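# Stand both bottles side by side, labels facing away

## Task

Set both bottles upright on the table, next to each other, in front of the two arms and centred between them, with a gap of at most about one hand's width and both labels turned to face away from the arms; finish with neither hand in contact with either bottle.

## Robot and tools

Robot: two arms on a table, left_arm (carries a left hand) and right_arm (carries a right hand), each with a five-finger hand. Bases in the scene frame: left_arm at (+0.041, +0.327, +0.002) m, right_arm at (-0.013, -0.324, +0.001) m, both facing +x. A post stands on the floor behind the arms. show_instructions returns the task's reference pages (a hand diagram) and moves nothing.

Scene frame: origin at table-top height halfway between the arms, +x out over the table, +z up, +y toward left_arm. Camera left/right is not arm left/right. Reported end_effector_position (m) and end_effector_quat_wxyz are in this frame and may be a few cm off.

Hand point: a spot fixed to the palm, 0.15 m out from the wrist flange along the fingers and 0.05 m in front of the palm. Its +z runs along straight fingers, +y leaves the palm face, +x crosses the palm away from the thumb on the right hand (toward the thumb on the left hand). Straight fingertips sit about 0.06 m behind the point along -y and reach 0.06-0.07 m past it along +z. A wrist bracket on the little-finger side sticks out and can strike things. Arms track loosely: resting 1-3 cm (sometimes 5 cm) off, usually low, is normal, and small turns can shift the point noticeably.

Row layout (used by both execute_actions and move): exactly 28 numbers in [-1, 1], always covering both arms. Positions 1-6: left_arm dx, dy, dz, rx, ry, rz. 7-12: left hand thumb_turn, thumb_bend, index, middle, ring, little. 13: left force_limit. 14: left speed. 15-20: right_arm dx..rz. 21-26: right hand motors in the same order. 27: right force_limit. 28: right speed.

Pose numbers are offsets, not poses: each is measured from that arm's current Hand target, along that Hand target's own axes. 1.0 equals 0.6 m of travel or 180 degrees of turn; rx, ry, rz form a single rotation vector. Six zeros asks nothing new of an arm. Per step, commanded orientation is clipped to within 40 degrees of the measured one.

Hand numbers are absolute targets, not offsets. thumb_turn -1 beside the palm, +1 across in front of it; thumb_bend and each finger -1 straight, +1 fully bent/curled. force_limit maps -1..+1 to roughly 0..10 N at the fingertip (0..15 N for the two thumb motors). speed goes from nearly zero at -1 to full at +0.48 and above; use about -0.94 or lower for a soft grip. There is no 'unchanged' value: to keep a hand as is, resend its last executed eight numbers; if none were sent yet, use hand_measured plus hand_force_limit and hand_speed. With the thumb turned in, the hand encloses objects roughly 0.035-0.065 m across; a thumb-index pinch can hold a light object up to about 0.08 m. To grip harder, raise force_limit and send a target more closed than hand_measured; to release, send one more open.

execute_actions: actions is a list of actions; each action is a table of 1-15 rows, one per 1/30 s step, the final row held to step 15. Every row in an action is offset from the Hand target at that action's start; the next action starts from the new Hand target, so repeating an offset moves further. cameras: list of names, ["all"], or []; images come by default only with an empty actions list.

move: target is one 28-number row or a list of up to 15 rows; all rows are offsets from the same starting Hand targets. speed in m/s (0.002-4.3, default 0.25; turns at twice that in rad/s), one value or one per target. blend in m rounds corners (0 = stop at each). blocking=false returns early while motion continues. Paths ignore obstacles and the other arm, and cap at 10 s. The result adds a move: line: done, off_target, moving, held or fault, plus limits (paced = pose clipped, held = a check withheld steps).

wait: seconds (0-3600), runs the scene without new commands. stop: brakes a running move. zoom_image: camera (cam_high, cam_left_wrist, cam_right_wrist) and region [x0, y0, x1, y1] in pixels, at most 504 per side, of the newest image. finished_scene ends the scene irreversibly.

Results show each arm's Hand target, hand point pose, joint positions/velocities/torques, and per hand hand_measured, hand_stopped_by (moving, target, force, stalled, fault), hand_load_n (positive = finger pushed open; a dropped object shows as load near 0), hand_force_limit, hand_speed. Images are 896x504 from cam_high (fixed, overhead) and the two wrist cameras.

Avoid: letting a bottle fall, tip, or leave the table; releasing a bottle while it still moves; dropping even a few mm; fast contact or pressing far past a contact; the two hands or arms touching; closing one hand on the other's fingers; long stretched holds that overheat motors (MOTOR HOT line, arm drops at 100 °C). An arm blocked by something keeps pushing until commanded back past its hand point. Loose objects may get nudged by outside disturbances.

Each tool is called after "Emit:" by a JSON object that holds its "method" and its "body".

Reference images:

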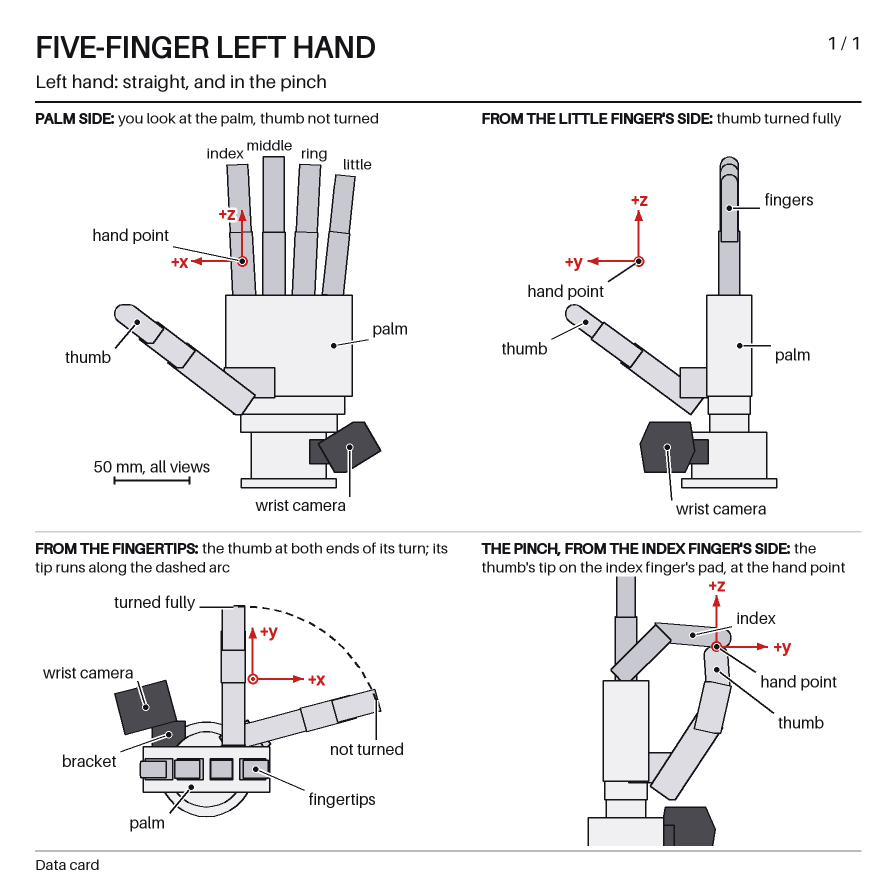

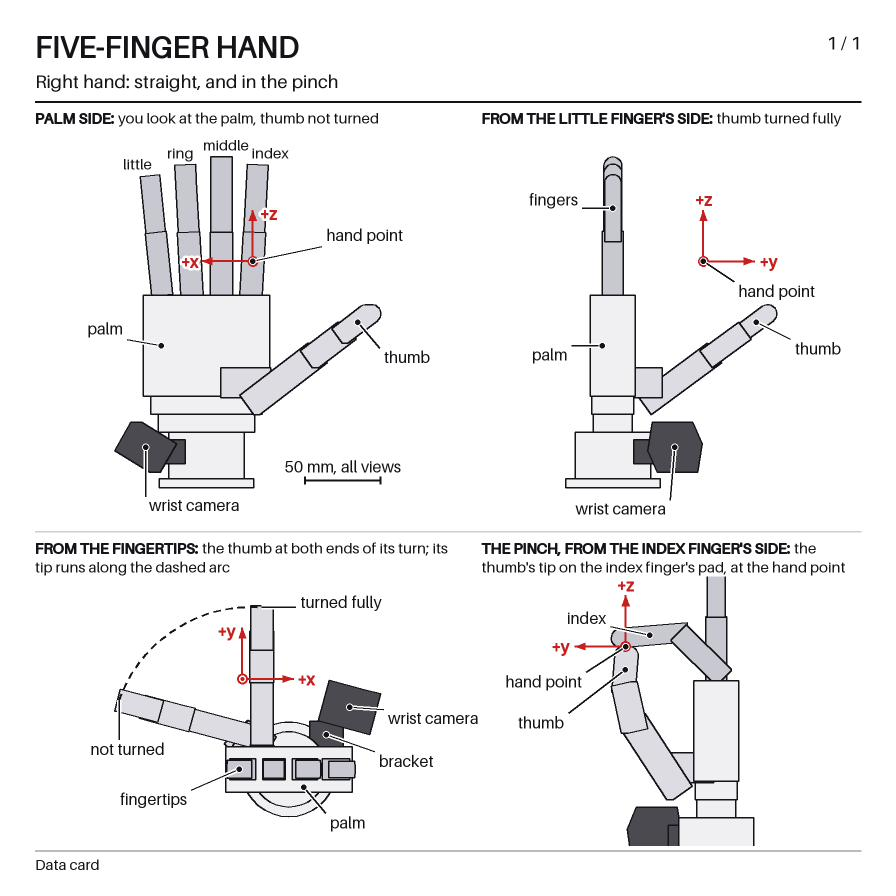

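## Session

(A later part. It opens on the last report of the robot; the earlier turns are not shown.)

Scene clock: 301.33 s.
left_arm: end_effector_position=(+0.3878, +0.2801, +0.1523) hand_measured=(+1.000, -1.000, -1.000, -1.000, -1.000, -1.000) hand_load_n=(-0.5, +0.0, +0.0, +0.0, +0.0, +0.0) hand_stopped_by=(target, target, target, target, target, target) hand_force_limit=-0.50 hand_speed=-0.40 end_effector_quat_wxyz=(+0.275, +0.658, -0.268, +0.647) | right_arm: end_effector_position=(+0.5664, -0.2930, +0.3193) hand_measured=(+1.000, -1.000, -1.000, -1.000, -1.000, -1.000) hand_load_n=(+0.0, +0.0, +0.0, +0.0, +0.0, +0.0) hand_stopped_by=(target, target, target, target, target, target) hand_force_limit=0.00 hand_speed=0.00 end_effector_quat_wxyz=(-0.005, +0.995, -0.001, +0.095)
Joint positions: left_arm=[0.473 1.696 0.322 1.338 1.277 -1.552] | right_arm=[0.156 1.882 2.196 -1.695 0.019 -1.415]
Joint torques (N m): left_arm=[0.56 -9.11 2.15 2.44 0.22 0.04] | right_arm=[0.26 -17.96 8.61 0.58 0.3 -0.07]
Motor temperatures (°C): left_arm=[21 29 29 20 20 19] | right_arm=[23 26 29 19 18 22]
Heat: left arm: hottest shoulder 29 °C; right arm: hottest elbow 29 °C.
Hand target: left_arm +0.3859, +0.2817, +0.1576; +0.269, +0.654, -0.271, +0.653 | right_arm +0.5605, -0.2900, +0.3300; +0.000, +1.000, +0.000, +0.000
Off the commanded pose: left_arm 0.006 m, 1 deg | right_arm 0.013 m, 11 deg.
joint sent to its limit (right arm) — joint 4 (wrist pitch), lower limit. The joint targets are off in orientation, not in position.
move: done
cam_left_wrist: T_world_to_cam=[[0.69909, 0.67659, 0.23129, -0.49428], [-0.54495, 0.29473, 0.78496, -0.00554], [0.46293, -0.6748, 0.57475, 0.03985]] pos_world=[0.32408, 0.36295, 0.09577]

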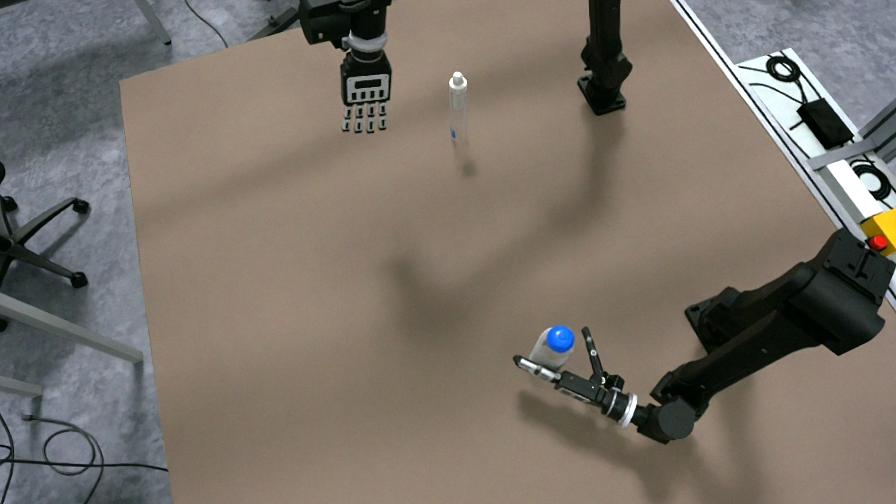

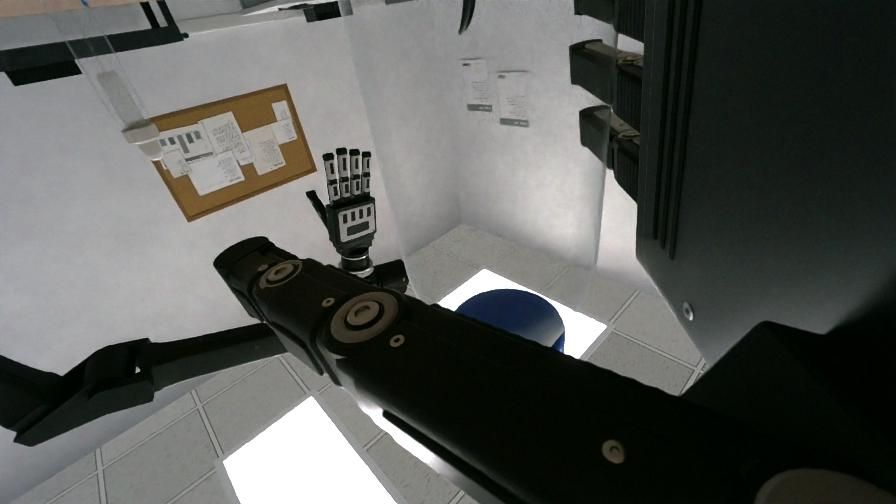

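Emit:
{"method": "move", "body": {"target": [0,0,0,0,0,0,1,-0.15,-1,-1,-1,-1,-0.6,-0.85,0,0,0,0,0,0,1,-1,-1,-1,-1,-1,0,0], "cameras": ["cam_high"]}}

Emit:
{"method": "zoom_image", "body": {"camera": "cam_high", "region": [490, 310, 620, 440]}}

Scene clock: 308.30 s.
left_arm: end_effector_position=(+0.3878, +0.2801, +0.1523) hand_measured=(+1.000, -0.214, -1.000, -1.000, -1.000, -1.000) hand_load_n=(+1.0, +3.5, +0.0, +0.0, +0.0, +0.0) hand_stopped_by=(target, force, target, target, target, target) hand_force_limit=-0.60 hand_speed=-0.85 end_effector_quat_wxyz=(+0.275, +0.658, -0.268, +0.647) | right_arm: end_effector_position=(+0.5664, -0.2930, +0.3193) hand_measured=(+1.000, -1.000, -1.000, -1.000, -1.000, -1.000) hand_load_n=(+0.0, +0.0, +0.0, +0.0, +0.0, +0.0) hand_stopped_by=(target, target, target, target, target, target) hand_force_limit=0.00 hand_speed=0.00 end_effector_quat_wxyz=(-0.005, +0.995, -0.001, +0.095)
Joint positions: left_arm=[0.473 1.696 0.322 1.338 1.277 -1.552] | right_arm=[0.156 1.882 2.196 -1.695 0.019 -1.415]
Joint torques (N m): left_arm=[0.56 -9.23 2.22 2.41 0.24 0.04] | right_arm=[0.32 -18.02 8.61 0.62 0.3 -0.08]
Heat: left arm: hottest shoulder 29 °C; right arm: hottest elbow 29 °C.
Hand target: left_arm +0.3859, +0.2817, +0.1576; +0.269, +0.654, -0.271, +0.653 | right_arm +0.5605, -0.2900, +0.3300; +0.000, +1.000, +0.000, +0.000
Off the commanded pose: left_arm 0.006 m, 1 deg | right_arm 0.013 m, 11 deg.
joint sent to its limit (right arm) — joint 4 (wrist pitch), lower limit. The joint targets are off in orientation, not in position.
move: done

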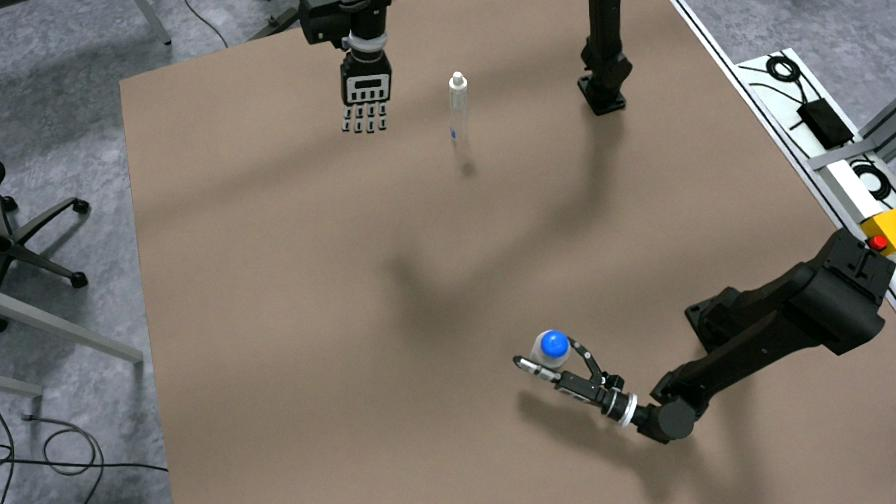

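Scaled by 3.877.

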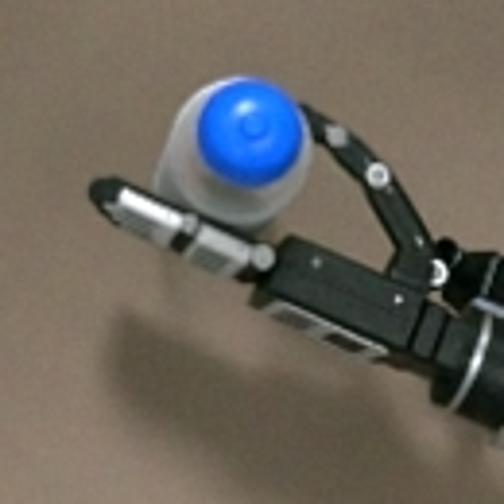

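Emit:
{"method": "move", "body": {"target": [0,0,0,0,0,0,1,-0.15,-0.05,-0.05,-0.05,-0.05,-0.7,-0.85,0,0,0,0,0,0,1,-1,-1,-1,-1,-1,0,0], "cameras": ["cam_high"]}}

Emit:
{"method": "zoom_image", "body": {"camera": "cam_high", "region": [490, 310, 620, 440]}}

Scene clock: 314.07 s.
left_arm: end_effector_position=(+0.3878, +0.2801, +0.1523) hand_measured=(+1.000, -0.216, -0.820, -0.808, -0.780, -0.752) hand_load_n=(+3.5, +12.0, +1.0, +0.0, +1.0, +1.5) hand_stopped_by=(target, force, force, force, force, force) hand_force_limit=-0.70 hand_speed=-0.85 end_effector_quat_wxyz=(+0.275, +0.658, -0.268, +0.647) | right_arm: end_effector_position=(+0.5664, -0.2930, +0.3193) hand_measured=(+1.000, -1.000, -1.000, -1.000, -1.000, -1.000) hand_load_n=(+0.0, +0.0, +0.0, +0.0, +0.0, +0.0) hand_stopped_by=(target, target, target, target, target, target) hand_force_limit=0.00 hand_speed=0.00 end_effector_quat_wxyz=(-0.005, +0.995, -0.001, +0.095)
Joint positions: left_arm=[0.473 1.696 0.322 1.338 1.278 -1.552] | right_arm=[0.156 1.882 2.196 -1.695 0.019 -1.415]
Joint torques (N m): left_arm=[0.5 -9.11 2.17 2.39 0.19 0.04] | right_arm=[0.32 -18.02 8.64 0.58 0.29 -0.08]
Heat: left arm: hottest shoulder 29 °C; right arm: hottest elbow 29 °C.
Hand target: left_arm +0.3859, +0.2817, +0.1576; +0.269, +0.654, -0.271, +0.653 | right_arm +0.5605, -0.2900, +0.3300; +0.000, +1.000, +0.000, +0.000
Off the commanded pose: left_arm 0.006 m, 1 deg | right_arm 0.013 m, 11 deg.
joint sent to its limit (right arm) — joint 4 (wrist pitch), lower limit. The joint targets are off in orientation, not in position.
move: done

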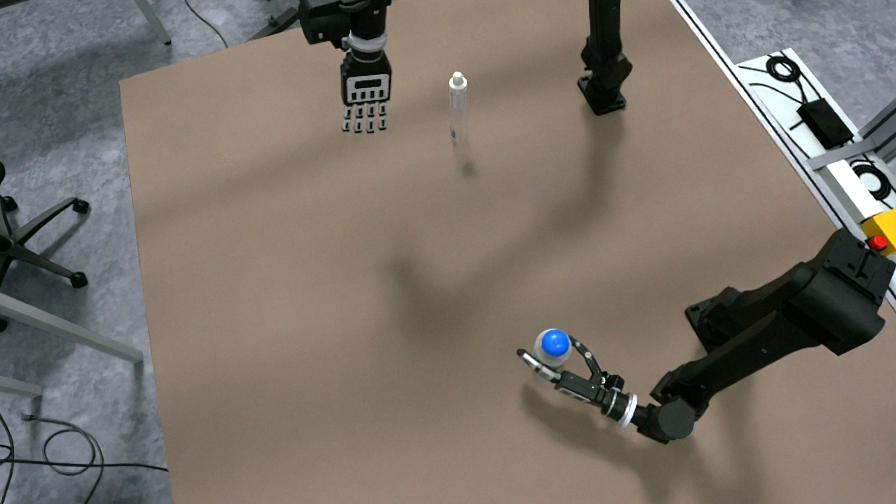

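Scaled by 3.877.

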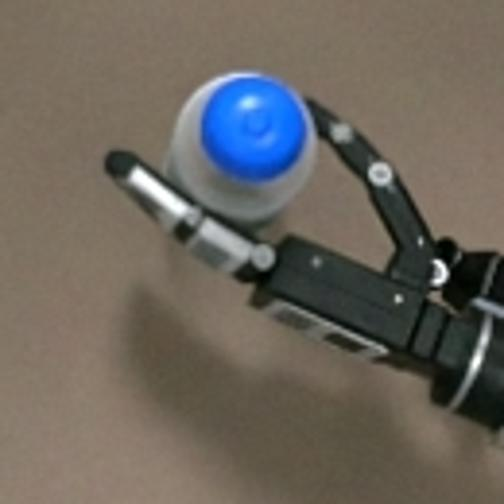

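Emit:
{"method": "execute_actions", "body": {"actions": []}}

Emit:
{"method": "zoom_image", "body": {"camera": "cam_left_wrist", "region": [300, 0, 700, 400]}}

Emit:
{"method": "zoom_image", "body": {"camera": "cam_high", "region": [510, 320, 590, 400]}}

Scene clock: 319.90 s.
left_arm: end_effector_position=(+0.3878, +0.2801, +0.1523) hand_measured=(+1.000, -0.216, -0.820, -0.808, -0.780, -0.752) hand_load_n=(+3.5, +12.0, +1.5, +0.0, +0.5, +1.5) hand_stopped_by=(target, force, force, force, force, force) hand_force_limit=-0.70 hand_speed=-0.85 end_effector_quat_wxyz=(+0.275, +0.658, -0.268, +0.647) | right_arm: end_effector_position=(+0.5664, -0.2930, +0.3193) hand_measured=(+1.000, -1.000, -1.000, -1.000, -1.000, -1.000) hand_load_n=(+0.0, +0.0, +0.0, +0.0, +0.0, +0.0) hand_stopped_by=(target, target, target, target, target, target) hand_force_limit=0.00 hand_speed=0.00 end_effector_quat_wxyz=(-0.005, +0.995, -0.001, +0.095)
Joint positions: left_arm=[0.473 1.696 0.322 1.338 1.278 -1.552] | right_arm=[0.156 1.882 2.196 -1.695 0.019 -1.415]
Joint velocities: within noise
Joint torques (N m): left_arm=[0.67 -9.17 2.15 2.39 0.21 0.04] | right_arm=[0.26 -17.85 8.59 0.57 0.29 -0.08]
Motor temperatures (°C): left_arm=[21 29 27 20 20 19] | right_arm=[23 26 29 19 18 22]
Heat: left arm: hottest shoulder 29 °C; right arm: hottest elbow 29 °C.
Hand target: left_arm +0.3859, +0.2817, +0.1576; +0.269, +0.654, -0.271, +0.653 | right_arm +0.5605, -0.2900, +0.3300; +0.000, +1.000, +0.000, +0.000
Off the commanded pose: left_arm 0.006 m, 1 deg | right_arm 0.013 m, 11 deg.
camera_calibration:
cam_left_wrist: T_world_to_cam=[[0.69934, 0.67634, 0.23128, -0.49427], [-0.54485, 0.29496, 0.78494, -0.00565], [0.46267, -0.67495, 0.57479, 0.03998]] pos_world=[0.32408, 0.36295, 0.09577]
cam_right_wrist: T_world_to_cam=[[0.20307, -0.97731, 0.06022, -0.42263], [-0.94307, -0.17867, 0.28054, 0.40274], [-0.26342, -0.11376, -0.95795, 0.54041]] pos_world=[0.60799, -0.27961, 0.43015]

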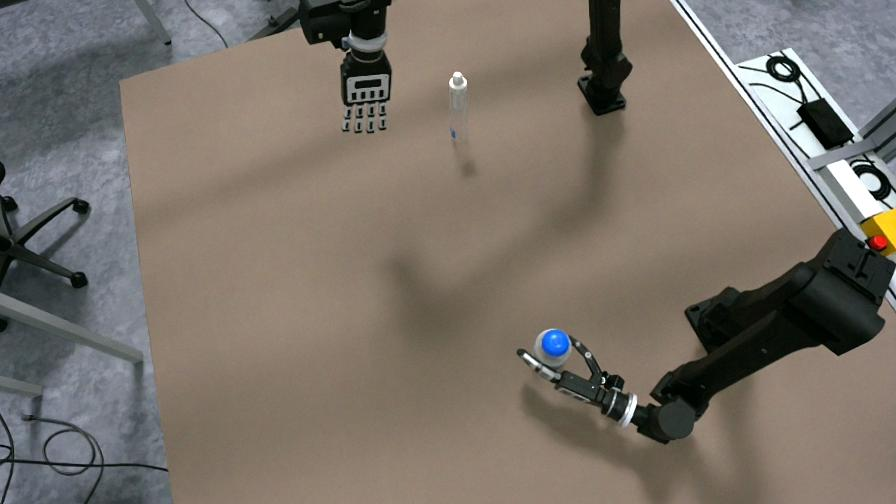

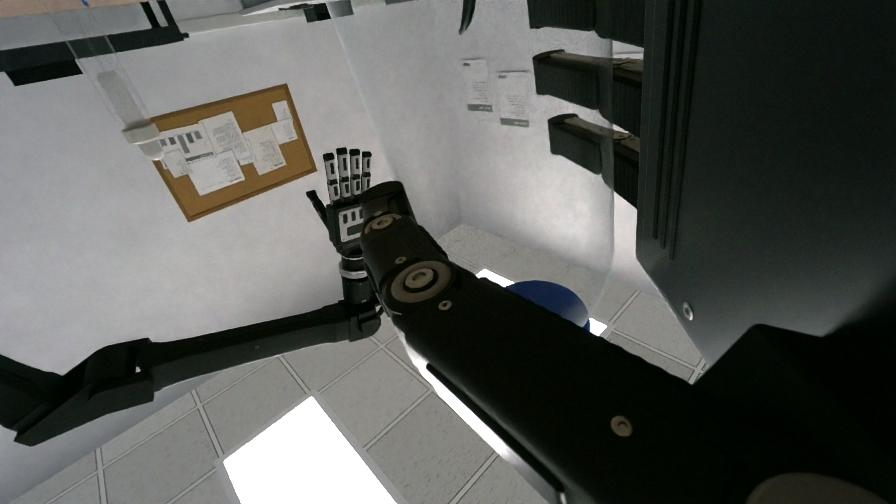

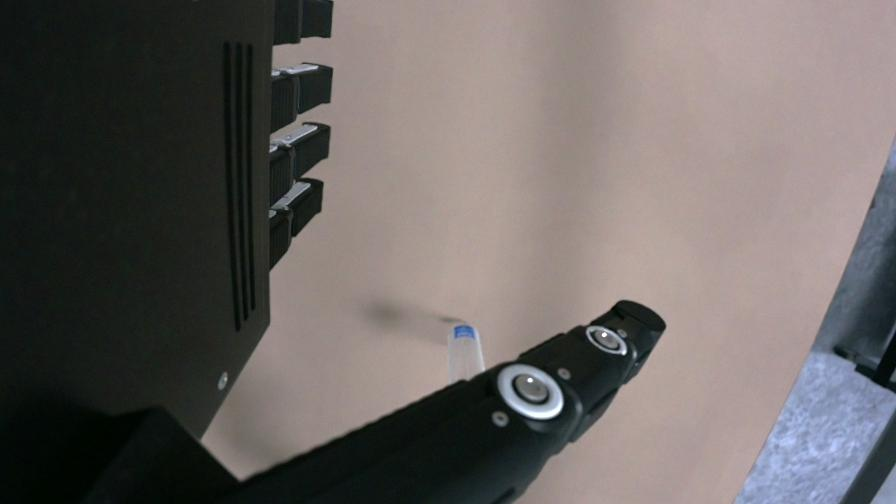

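Scaled by 1.260.

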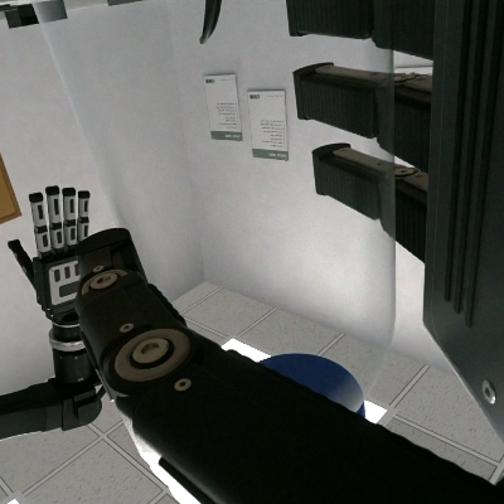

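Scaled by 6.300.

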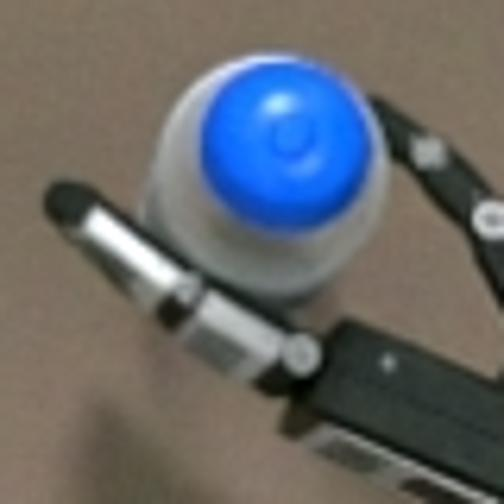

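Emit:
{"method": "move", "body": {"target": [0,0,0,0,0,0,1,-0.5,-0.82,-0.81,-0.78,-0.752,-0.7,-0.85,0,0,0,0,0,0,1,-1,-1,-1,-1,-1,0,0], "cameras": ["cam_high"]}}

Emit:
{"method": "zoom_image", "body": {"camera": "cam_high", "region": [510, 320, 590, 400]}}

Scene clock: 331.20 s.
left_arm: end_effector_position=(+0.3877, +0.2801, +0.1524) hand_measured=(+1.000, -0.500, -0.820, -0.810, -0.780, -0.752) hand_load_n=(-0.5, +0.0, +0.0, +0.0, +0.0, +0.0) hand_stopped_by=(target, target, target, target, target, target) hand_force_limit=-0.70 hand_speed=-0.85 end_effector_quat_wxyz=(+0.275, +0.658, -0.268, +0.647) | right_arm: end_effector_position=(+0.5664, -0.2930, +0.3193) hand_measured=(+1.000, -1.000, -1.000, -1.000, -1.000, -1.000) hand_load_n=(+0.0, +0.0, +0.0, -0.5, +0.0, +0.0) hand_stopped_by=(target, target, target, target, target, target) hand_force_limit=0.00 hand_speed=0.00 end_effector_quat_wxyz=(-0.005, +0.995, -0.001, +0.095)
Joint positions: left_arm=[0.473 1.696 0.322 1.338 1.278 -1.552] | right_arm=[0.156 1.882 2.196 -1.695 0.019 -1.415]
Joint torques (N m): left_arm=[0.5 -9.05 2.19 2.43 0.2 0.05] | right_arm=[0.26 -18.02 8.61 0.59 0.31 -0.08]
Heat: left arm: hottest shoulder 29 °C; right arm: hottest elbow 29 °C.
Hand target: left_arm +0.3859, +0.2817, +0.1577; +0.269, +0.654, -0.271, +0.653 | right_arm +0.5605, -0.2900, +0.3300; +0.000, +1.000, +0.000, +0.000
Off the commanded pose: left_arm 0.006 m, 1 deg | right_arm 0.013 m, 11 deg.
joint sent to its limit (right arm) — joint 4 (wrist pitch), lower limit. The joint targets are off in orientation, not in position.
move: done

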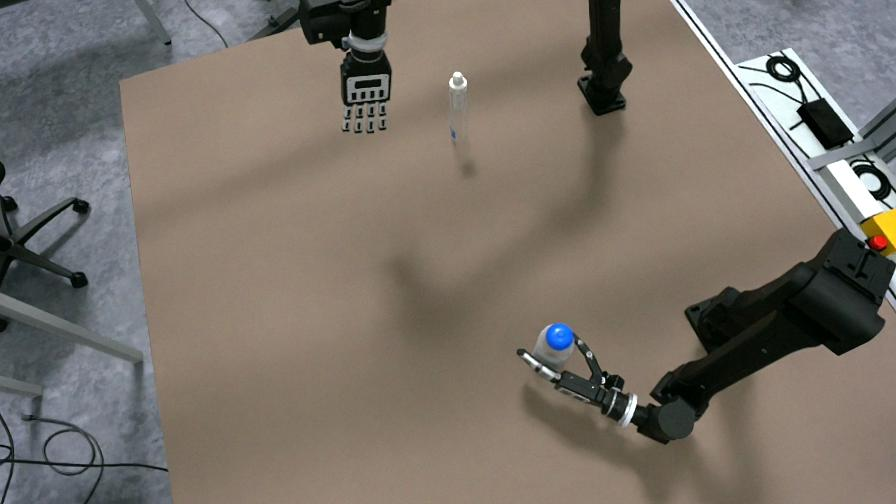

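Scaled by 6.300.

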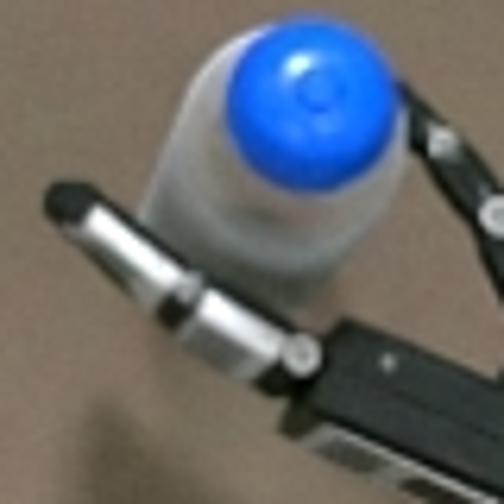

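Emit:
{"method": "move", "body": {"target": [[0,0,0,0,0,0,1,-0.85,-1,-1,-1,-1,-0.7,-0.5,0,0,0,0,0,0,1,-1,-1,-1,-1,-1,0,0],[0,0.0067,0.037,0,0,0,1,-0.85,-1,-1,-1,-1,-0.7,-0.5,0,0,0,0,0,0,1,-1,-1,-1,-1,-1,0,0]], "speed": 0.05, "cameras": ["cam_high"]}}

Emit:
{"method": "zoom_image", "body": {"camera": "cam_high", "region": [510, 320, 590, 400]}}

Scene clock: 349.80 s.
left_arm: end_effector_position=(+0.3972, +0.2646, +0.1520) hand_measured=(+1.000, -0.850, -1.000, -1.000, -1.000, -1.000) hand_load_n=(+0.0, +0.0, +0.0, +0.0, +0.0, +0.0) hand_stopped_by=(target, target, target, target, target, target) hand_force_limit=-0.70 hand_speed=-0.50 end_effector_quat_wxyz=(+0.273, +0.660, -0.266, +0.647) | right_arm: end_effector_position=(+0.5664, -0.2930, +0.3193) hand_measured=(+1.000, -1.000, -1.000, -1.000, -1.000, -1.000) hand_load_n=(+0.0, +0.0, +0.0, +0.0, +0.0, +0.0) hand_stopped_by=(target, target, target, target, target, target) hand_force_limit=0.00 hand_speed=0.00 end_effector_quat_wxyz=(-0.005, +0.995, -0.001, +0.095)
Joint positions: left_arm=[0.409 1.696 0.322 1.338 1.206 -1.554] | right_arm=[0.156 1.882 2.196 -1.695 0.019 -1.415]
Joint torques (N m): left_arm=[-0.5 -8.94 2.89 2.45 -0.07 0.01] | right_arm=[0.32 -18.14 8.61 0.59 0.3 -0.07]
Heat: left arm: hottest shoulder 29 °C; right arm: hottest elbow 29 °C.
Hand target: left_arm +0.3988, +0.2631, +0.1576; +0.269, +0.654, -0.271, +0.653 | right_arm +0.5605, -0.2900, +0.3300; +0.000, +1.000, +0.000, +0.000
Off the commanded pose: left_arm 0.006 m, 1 deg | right_arm 0.013 m, 11 deg.
joint sent to its limit (right arm) — joint 4 (wrist pitch), lower limit. The joint targets are off in orientation, not in position.
move: done

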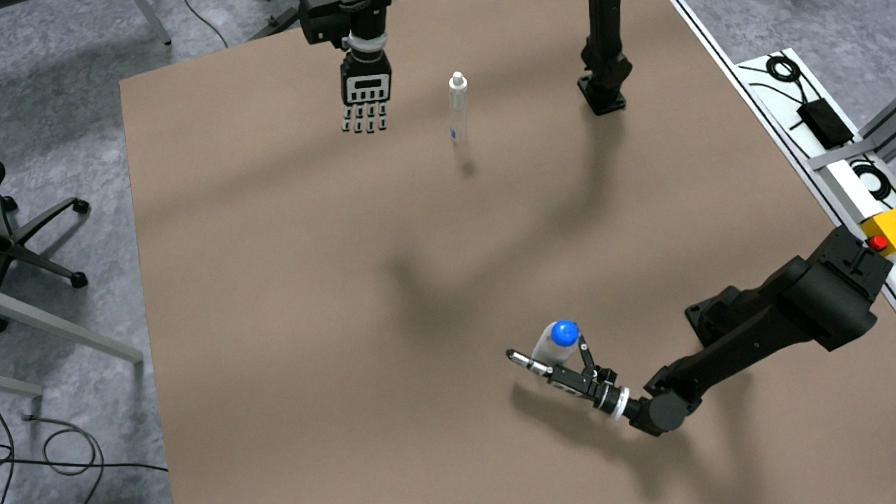

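Scaled by 6.300.

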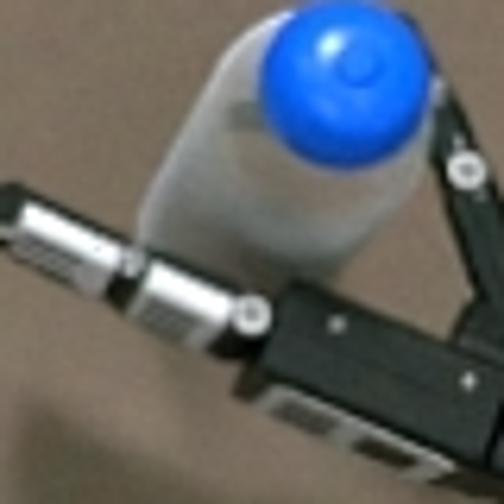

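Emit:
{"method": "move", "body": {"target": [0,0,0,0,0,0,1,-0.85,-0.1,-0.1,-0.1,-0.1,-0.7,-0.85,0,0,0,0,0,0,1,-1,-1,-1,-1,-1,0,0], "cameras": ["cam_high"]}}

Emit:
{"method": "zoom_image", "body": {"camera": "cam_high", "region": [510, 310, 600, 400]}}

Scene clock: 358.40 s.
left_arm: end_effector_position=(+0.3973, +0.2647, +0.1520) hand_measured=(+1.000, -0.850, -0.100, -0.100, -0.100, -0.100) hand_load_n=(+0.0, +0.0, +0.5, +0.0, +0.0, +0.5) hand_stopped_by=(target, target, target, target, target, target) hand_force_limit=-0.70 hand_speed=-0.85 end_effector_quat_wxyz=(+0.273, +0.660, -0.265, +0.648) | right_arm: end_effector_position=(+0.5664, -0.2930, +0.3193) hand_measured=(+1.000, -1.000, -1.000, -1.000, -1.000, -1.000) hand_load_n=(+0.0, +0.0, +0.0, +0.0, +0.0, +0.0) hand_stopped_by=(target, target, target, target, target, target) hand_force_limit=0.00 hand_speed=0.00 end_effector_quat_wxyz=(-0.005, +0.995, -0.001, +0.095)
Joint positions: left_arm=[0.409 1.696 0.322 1.338 1.206 -1.554] | right_arm=[0.156 1.882 2.196 -1.695 0.019 -1.415]
Joint torques (N m): left_arm=[-0.5 -8.64 2.89 2.41 -0.03 0.01] | right_arm=[0.15 -17.96 8.58 0.58 0.3 -0.07]
Heat: left arm: hottest shoulder 29 °C; right arm: hottest elbow 30 °C.
Hand target: left_arm +0.3988, +0.2632, +0.1576; +0.269, +0.654, -0.271, +0.653 | right_arm +0.5605, -0.2900, +0.3300; +0.000, +1.000, +0.000, +0.000
Off the commanded pose: left_arm 0.006 m, 1 deg | right_arm 0.013 m, 11 deg.
joint sent to its limit (right arm) — joint 4 (wrist pitch), lower limit. The joint targets are off in orientation, not in position.
move: done

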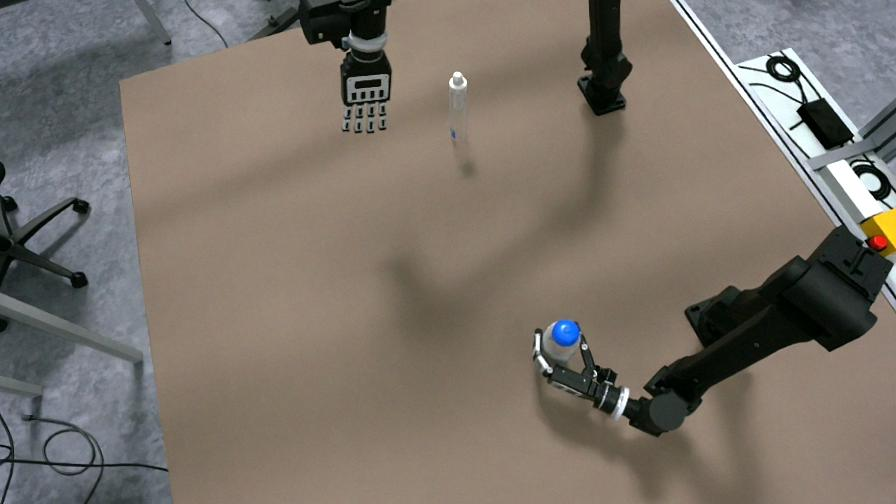

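Scaled by 5.600.

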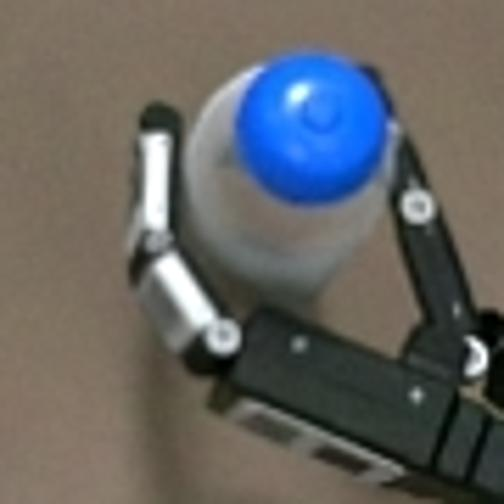

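Emit:
{"method": "move", "body": {"target": [0,0,0,0,0,0,1,-0.85,0.3,0.3,0.3,0.3,-0.7,-0.85,0,0,0,0,0,0,1,-1,-1,-1,-1,-1,0,0], "cameras": ["cam_high"]}}

Emit:
{"method": "zoom_image", "body": {"camera": "cam_high", "region": [510, 310, 600, 400]}}

Scene clock: 362.23 s.
left_arm: end_effector_position=(+0.3973, +0.2647, +0.1520) hand_measured=(+1.000, -0.852, -0.046, -0.032, -0.032, -0.018) hand_load_n=(+2.5, +4.5, +1.5, +2.5, +1.0, +1.5) hand_stopped_by=(target, target, force, force, force, force) hand_force_limit=-0.70 hand_speed=-0.85 end_effector_quat_wxyz=(+0.273, +0.660, -0.265, +0.648) | right_arm: end_effector_position=(+0.5664, -0.2930, +0.3193) hand_measured=(+1.000, -1.000, -1.000, -1.000, -1.000, -1.000) hand_load_n=(+0.0, +0.0, +0.0, +0.0, +0.0, +0.0) hand_stopped_by=(target, target, target, target, target, target) hand_force_limit=0.00 hand_speed=0.00 end_effector_quat_wxyz=(-0.005, +0.995, -0.001, +0.095)
Joint positions: left_arm=[0.409 1.696 0.322 1.338 1.206 -1.554] | right_arm=[0.156 1.882 2.196 -1.695 0.019 -1.415]
Joint torques (N m): left_arm=[-0.32 -8.82 2.88 2.39 -0.04 -0.01] | right_arm=[0.26 -17.96 8.59 0.58 0.3 -0.08]
Heat: left arm: hottest shoulder 29 °C; right arm: hottest elbow 30 °C.
Hand target: left_arm +0.3988, +0.2632, +0.1576; +0.269, +0.654, -0.271, +0.653 | right_arm +0.5605, -0.2900, +0.3300; +0.000, +1.000, +0.000, +0.000
Off the commanded pose: left_arm 0.006 m, 1 deg | right_arm 0.013 m, 11 deg.
joint sent to its limit (right arm) — joint 4 (wrist pitch), lower limit. The joint targets are off in orientation, not in position.
move: done

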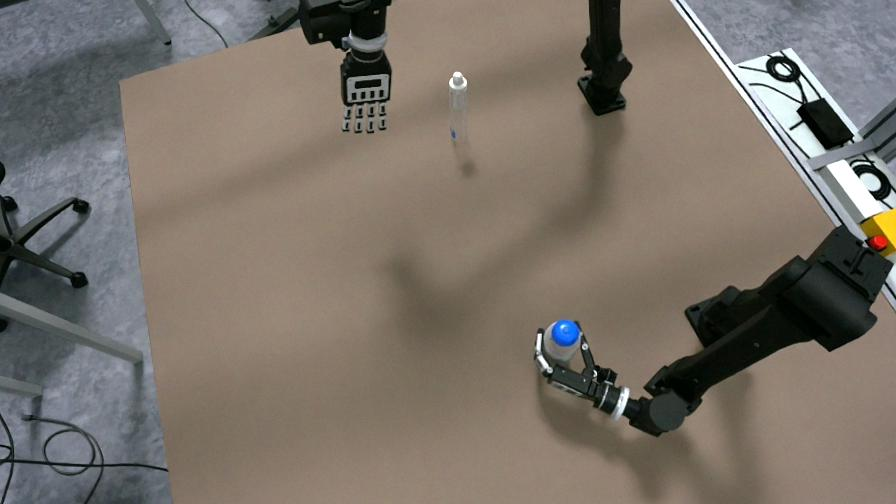

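Scaled by 5.600.

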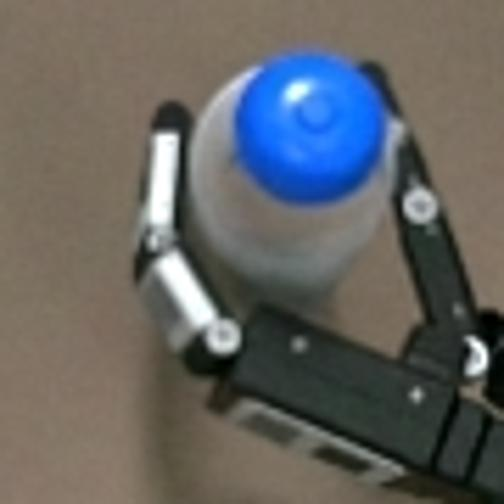

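Emit:
{"method": "move", "body": {"target": [0,0,0,0,0,0,1,-0.85,0.32,0.32,0.32,0.32,-0.45,-0.85,0,0,0,0,0,0,1,-1,-1,-1,-1,-1,0,0], "cameras": ["cam_high"]}}

Emit:
{"method": "zoom_image", "body": {"camera": "cam_high", "region": [510, 310, 600, 400]}}

Scene clock: 366.30 s.
left_arm: end_effector_position=(+0.3973, +0.2647, +0.1520) hand_measured=(+1.000, -0.852, -0.020, -0.020, +0.008, +0.034) hand_load_n=(+4.5, +8.0, +4.0, +0.5, +2.5, +3.0) hand_stopped_by=(target, target, force, force, force, force) hand_force_limit=-0.45 hand_speed=-0.85 end_effector_quat_wxyz=(+0.273, +0.660, -0.265, +0.648) | right_arm: end_effector_position=(+0.5664, -0.2930, +0.3193) hand_measured=(+1.000, -1.000, -1.000, -1.000, -1.000, -1.000) hand_load_n=(+0.0, +0.0, -0.5, +0.0, +0.0, +0.0) hand_stopped_by=(target, target, target, target, target, target) hand_force_limit=0.00 hand_speed=0.00 end_effector_quat_wxyz=(-0.005, +0.995, -0.001, +0.095)
Joint positions: left_arm=[0.409 1.696 0.322 1.338 1.206 -1.554] | right_arm=[0.156 1.882 2.196 -1.695 0.019 -1.415]
Joint torques (N m): left_arm=[-0.5 -9.05 2.82 2.4 -0.03 0.03] | right_arm=[0.32 -18.02 8.59 0.62 0.3 -0.08]
Heat: left arm: hottest shoulder 29 °C; right arm: hottest elbow 30 °C.
Hand target: left_arm +0.3988, +0.2632, +0.1576; +0.269, +0.654, -0.271, +0.653 | right_arm +0.5605, -0.2900, +0.3300; +0.000, +1.000, +0.000, +0.000
Off the commanded pose: left_arm 0.006 m, 1 deg | right_arm 0.013 m, 11 deg.
joint sent to its limit (right arm) — joint 4 (wrist pitch), lower limit. The joint targets are off in orientation, not in position.
move: done

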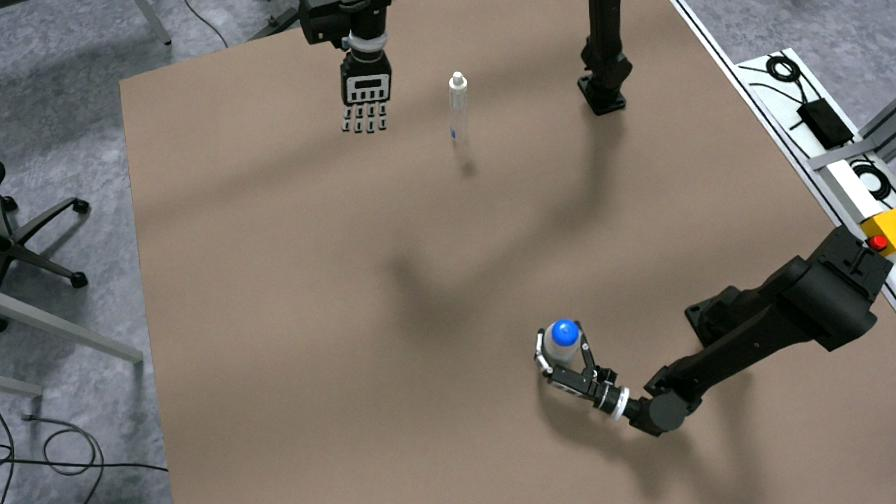

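Scaled by 5.600.

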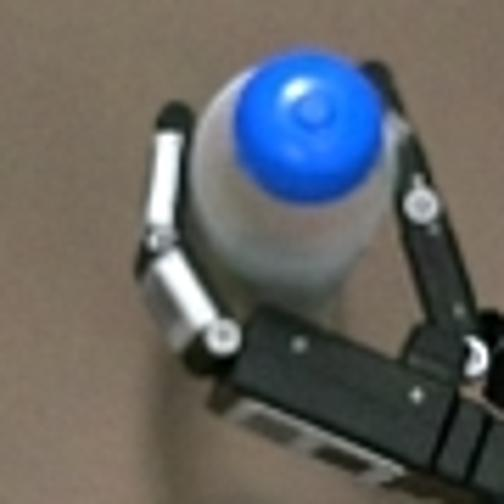

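Emit:
{"method": "move", "body": {"target": [0.06,0,0,0,0,0,1,-0.85,0.32,0.32,0.32,0.32,-0.45,-0.85,0,0,0,0,0,0,1,-1,-1,-1,-1,-1,0,0], "speed": 0.05, "cameras": ["cam_high","cam_left_wrist"]}}

Emit:
{"method": "zoom_image", "body": {"camera": "cam_high", "region": [500, 300, 620, 420]}}

Scene clock: 371.67 s.
left_arm: end_effector_position=(+0.3958, +0.2639, +0.1878) hand_measured=(+1.000, -0.852, -0.020, -0.020, +0.008, +0.034) hand_load_n=(+4.5, +8.0, +4.0, +1.0, +2.5, +3.0) hand_stopped_by=(target, target, force, force, force, force) hand_force_limit=-0.45 hand_speed=-0.85 end_effector_quat_wxyz=(+0.274, +0.659, -0.264, +0.649) | right_arm: end_effector_position=(+0.5664, -0.2930, +0.3193) hand_measured=(+1.000, -1.000, -1.000, -1.000, -1.000, -1.000) hand_load_n=(+0.0, +0.0, +0.0, +0.0, +0.0, +0.0) hand_stopped_by=(target, target, target, target, target, target) hand_force_limit=0.00 hand_speed=0.00 end_effector_quat_wxyz=(-0.005, +0.995, -0.001, +0.095)
Joint positions: left_arm=[0.409 1.519 0.322 1.175 1.205 -1.57] | right_arm=[0.156 1.882 2.196 -1.695 0.019 -1.415]
Joint torques (N m): left_arm=[-0.32 -8.35 4.49 1.55 -0.04 0.16] | right_arm=[0.38 -17.96 8.58 0.61 0.3 -0.08]
Heat: left arm: hottest shoulder 29 °C; right arm: hottest elbow 30 °C.
Hand target: left_arm +0.3988, +0.2631, +0.1936; +0.269, +0.654, -0.271, +0.653 | right_arm +0.5605, -0.2900, +0.3300; +0.000, +1.000, +0.000, +0.000
Off the commanded pose: left_arm 0.007 m, 1 deg | right_arm 0.013 m, 11 deg.
joint sent to its limit (right arm) — joint 4 (wrist pitch), lower limit. The joint targets are off in orientation, not in position.
move: done
cam_left_wrist: T_world_to_cam=[[0.69366, 0.68332, 0.22784, -0.49611], [-0.54698, 0.29389, 0.78386, -0.02302], [0.46867, -0.66836, 0.57762, 0.00037]] pos_world=[0.33136, 0.34601, 0.13086]

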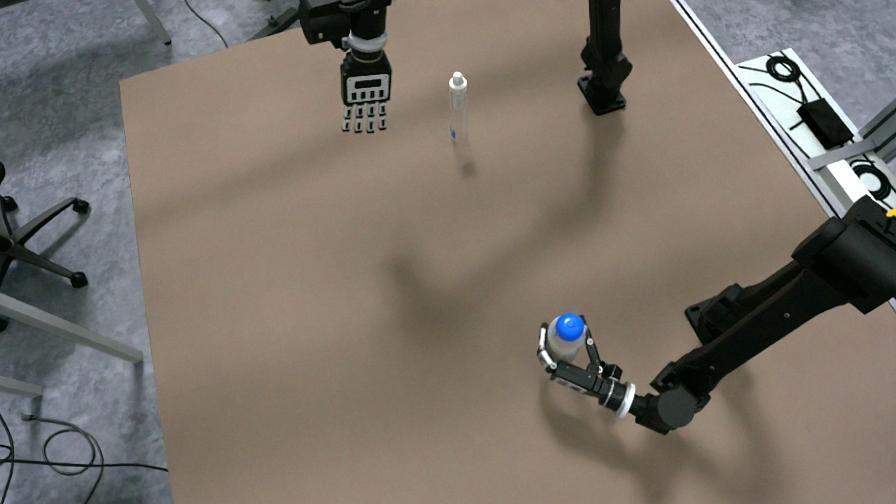

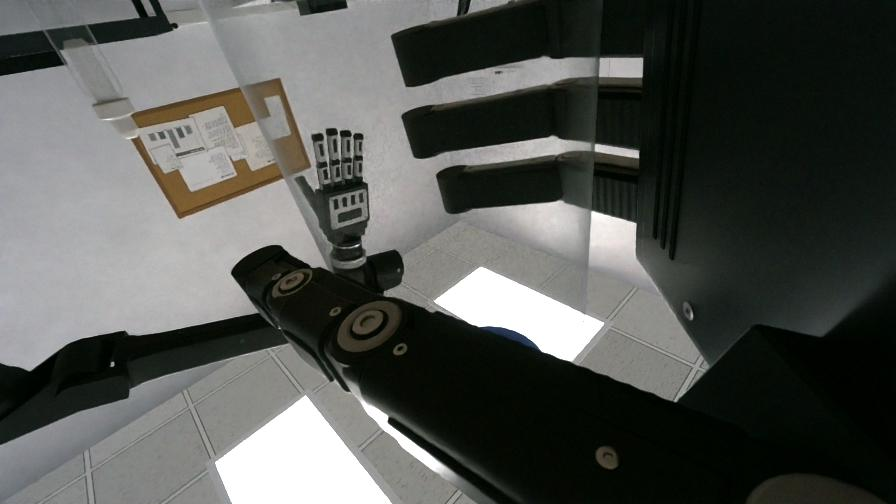

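Scaled by 4.200.

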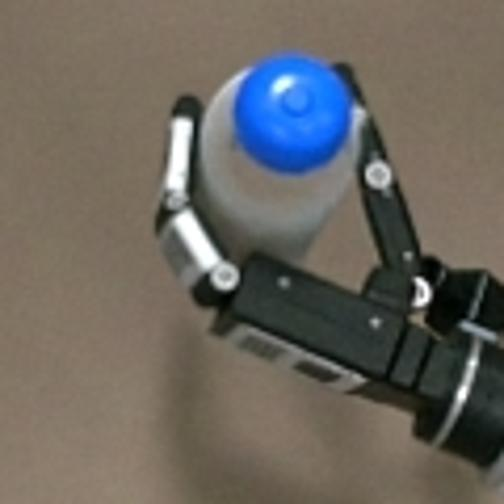

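Emit:
{"method": "move", "body": {"target": [0,0.2262,0.2762,0.3611,0,0,1,-0.85,0.32,0.32,0.32,0.32,-0.45,-0.85,0,0,0,0,0,0,1,-1,-1,-1,-1,-1,0,0], "speed": 0.2, "cameras": ["cam_high","cam_left_wrist","cam_right_wrist"]}}

Emit:
{"method": "zoom_image", "body": {"camera": "cam_high", "region": [420, 170, 640, 350]}}

Scene clock: 382.23 s.
left_arm: end_effector_position=(+0.4165, +0.0587, +0.1919) hand_measured=(+1.000, -0.852, -0.020, -0.020, +0.008, +0.034) hand_load_n=(+4.5, +8.0, +4.0, +1.0, +2.5, +3.5) hand_stopped_by=(target, target, force, force, force, force) hand_force_limit=-0.45 hand_speed=-0.85 end_effector_quat_wxyz=(-0.123, +0.696, +0.124, +0.696) | right_arm: end_effector_position=(+0.5664, -0.2930, +0.3193) hand_measured=(+1.000, -1.000, -1.000, -1.000, -1.000, -1.000) hand_load_n=(+0.0, -0.5, +0.0, +0.0, +0.0, +0.0) hand_stopped_by=(target, target, target, target, target, target) hand_force_limit=0.00 hand_speed=0.00 end_effector_quat_wxyz=(-0.005, +0.995, -0.001, +0.095)
Joint positions: left_arm=[-1.03 1.593 0.44 1.154 -1.365 -1.57] | right_arm=[0.156 1.882 2.196 -1.695 0.019 -1.415]
Joint torques (N m): left_arm=[-0.21 -7.71 5.65 1.33 -0.13 0.2] | right_arm=[0.38 -17.96 8.59 0.58 0.29 -0.08]
Heat: left arm: hottest shoulder 29 °C; right arm: hottest elbow 30 °C.
Hand target: left_arm +0.4201, +0.0499, +0.1929; -0.124, +0.696, +0.122, +0.697 | right_arm +0.5605, -0.2900, +0.3300; +0.000, +1.000, +0.000, +0.000
Off the commanded pose: left_arm 0.010 m, 0 deg | right_arm 0.013 m, 11 deg.
joint sent to its limit (right arm) — joint 4 (wrist pitch), lower limit. The joint targets are off in orientation, not in position.
move: done
cam_left_wrist: T_world_to_cam=[[-0.324, 0.9136, 0.24568, 0.03575], [-0.49937, -0.38572, 0.77579, 0.067], [0.80353, 0.12867, 0.58119, -0.33584]] pos_world=[0.3149, 0.03639, 0.13442]
cam_right_wrist: T_world_to_cam=[[0.20307, -0.97731, 0.06022, -0.42263], [-0.94307, -0.17867, 0.28054, 0.40274], [-0.26342, -0.11376, -0.95795, 0.54041]] pos_world=[0.60799, -0.27961, 0.43015]

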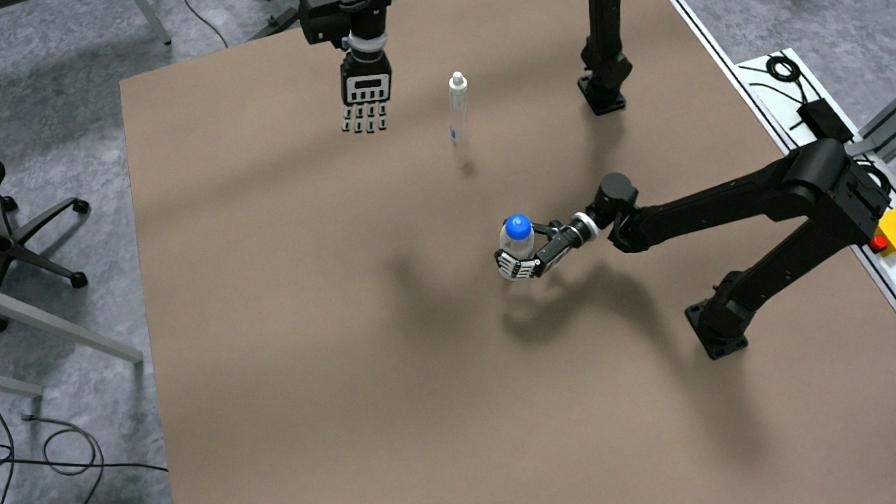

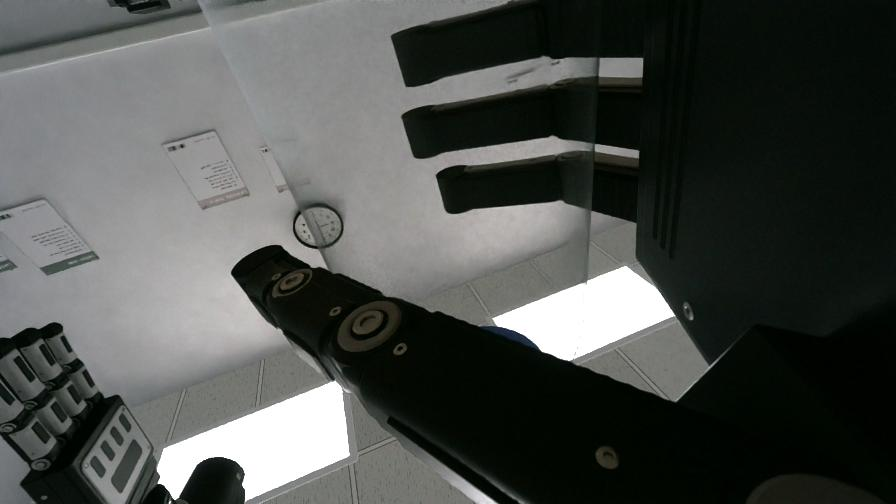

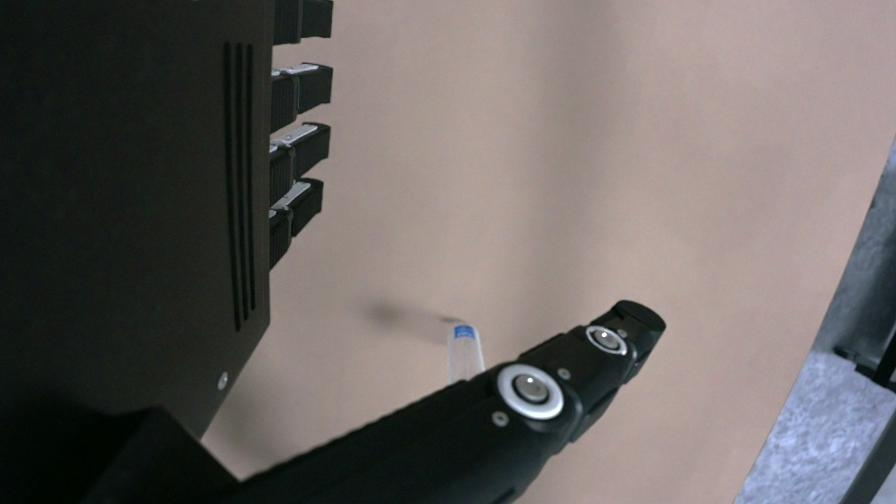

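Scaled by 2.291.

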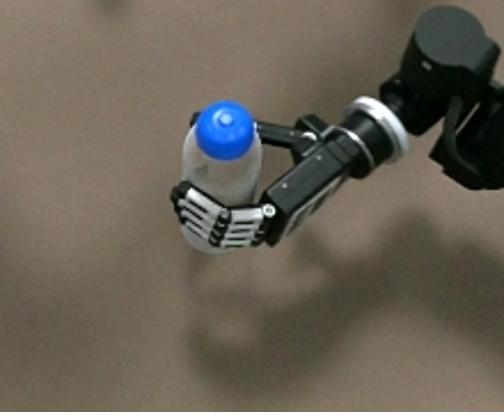

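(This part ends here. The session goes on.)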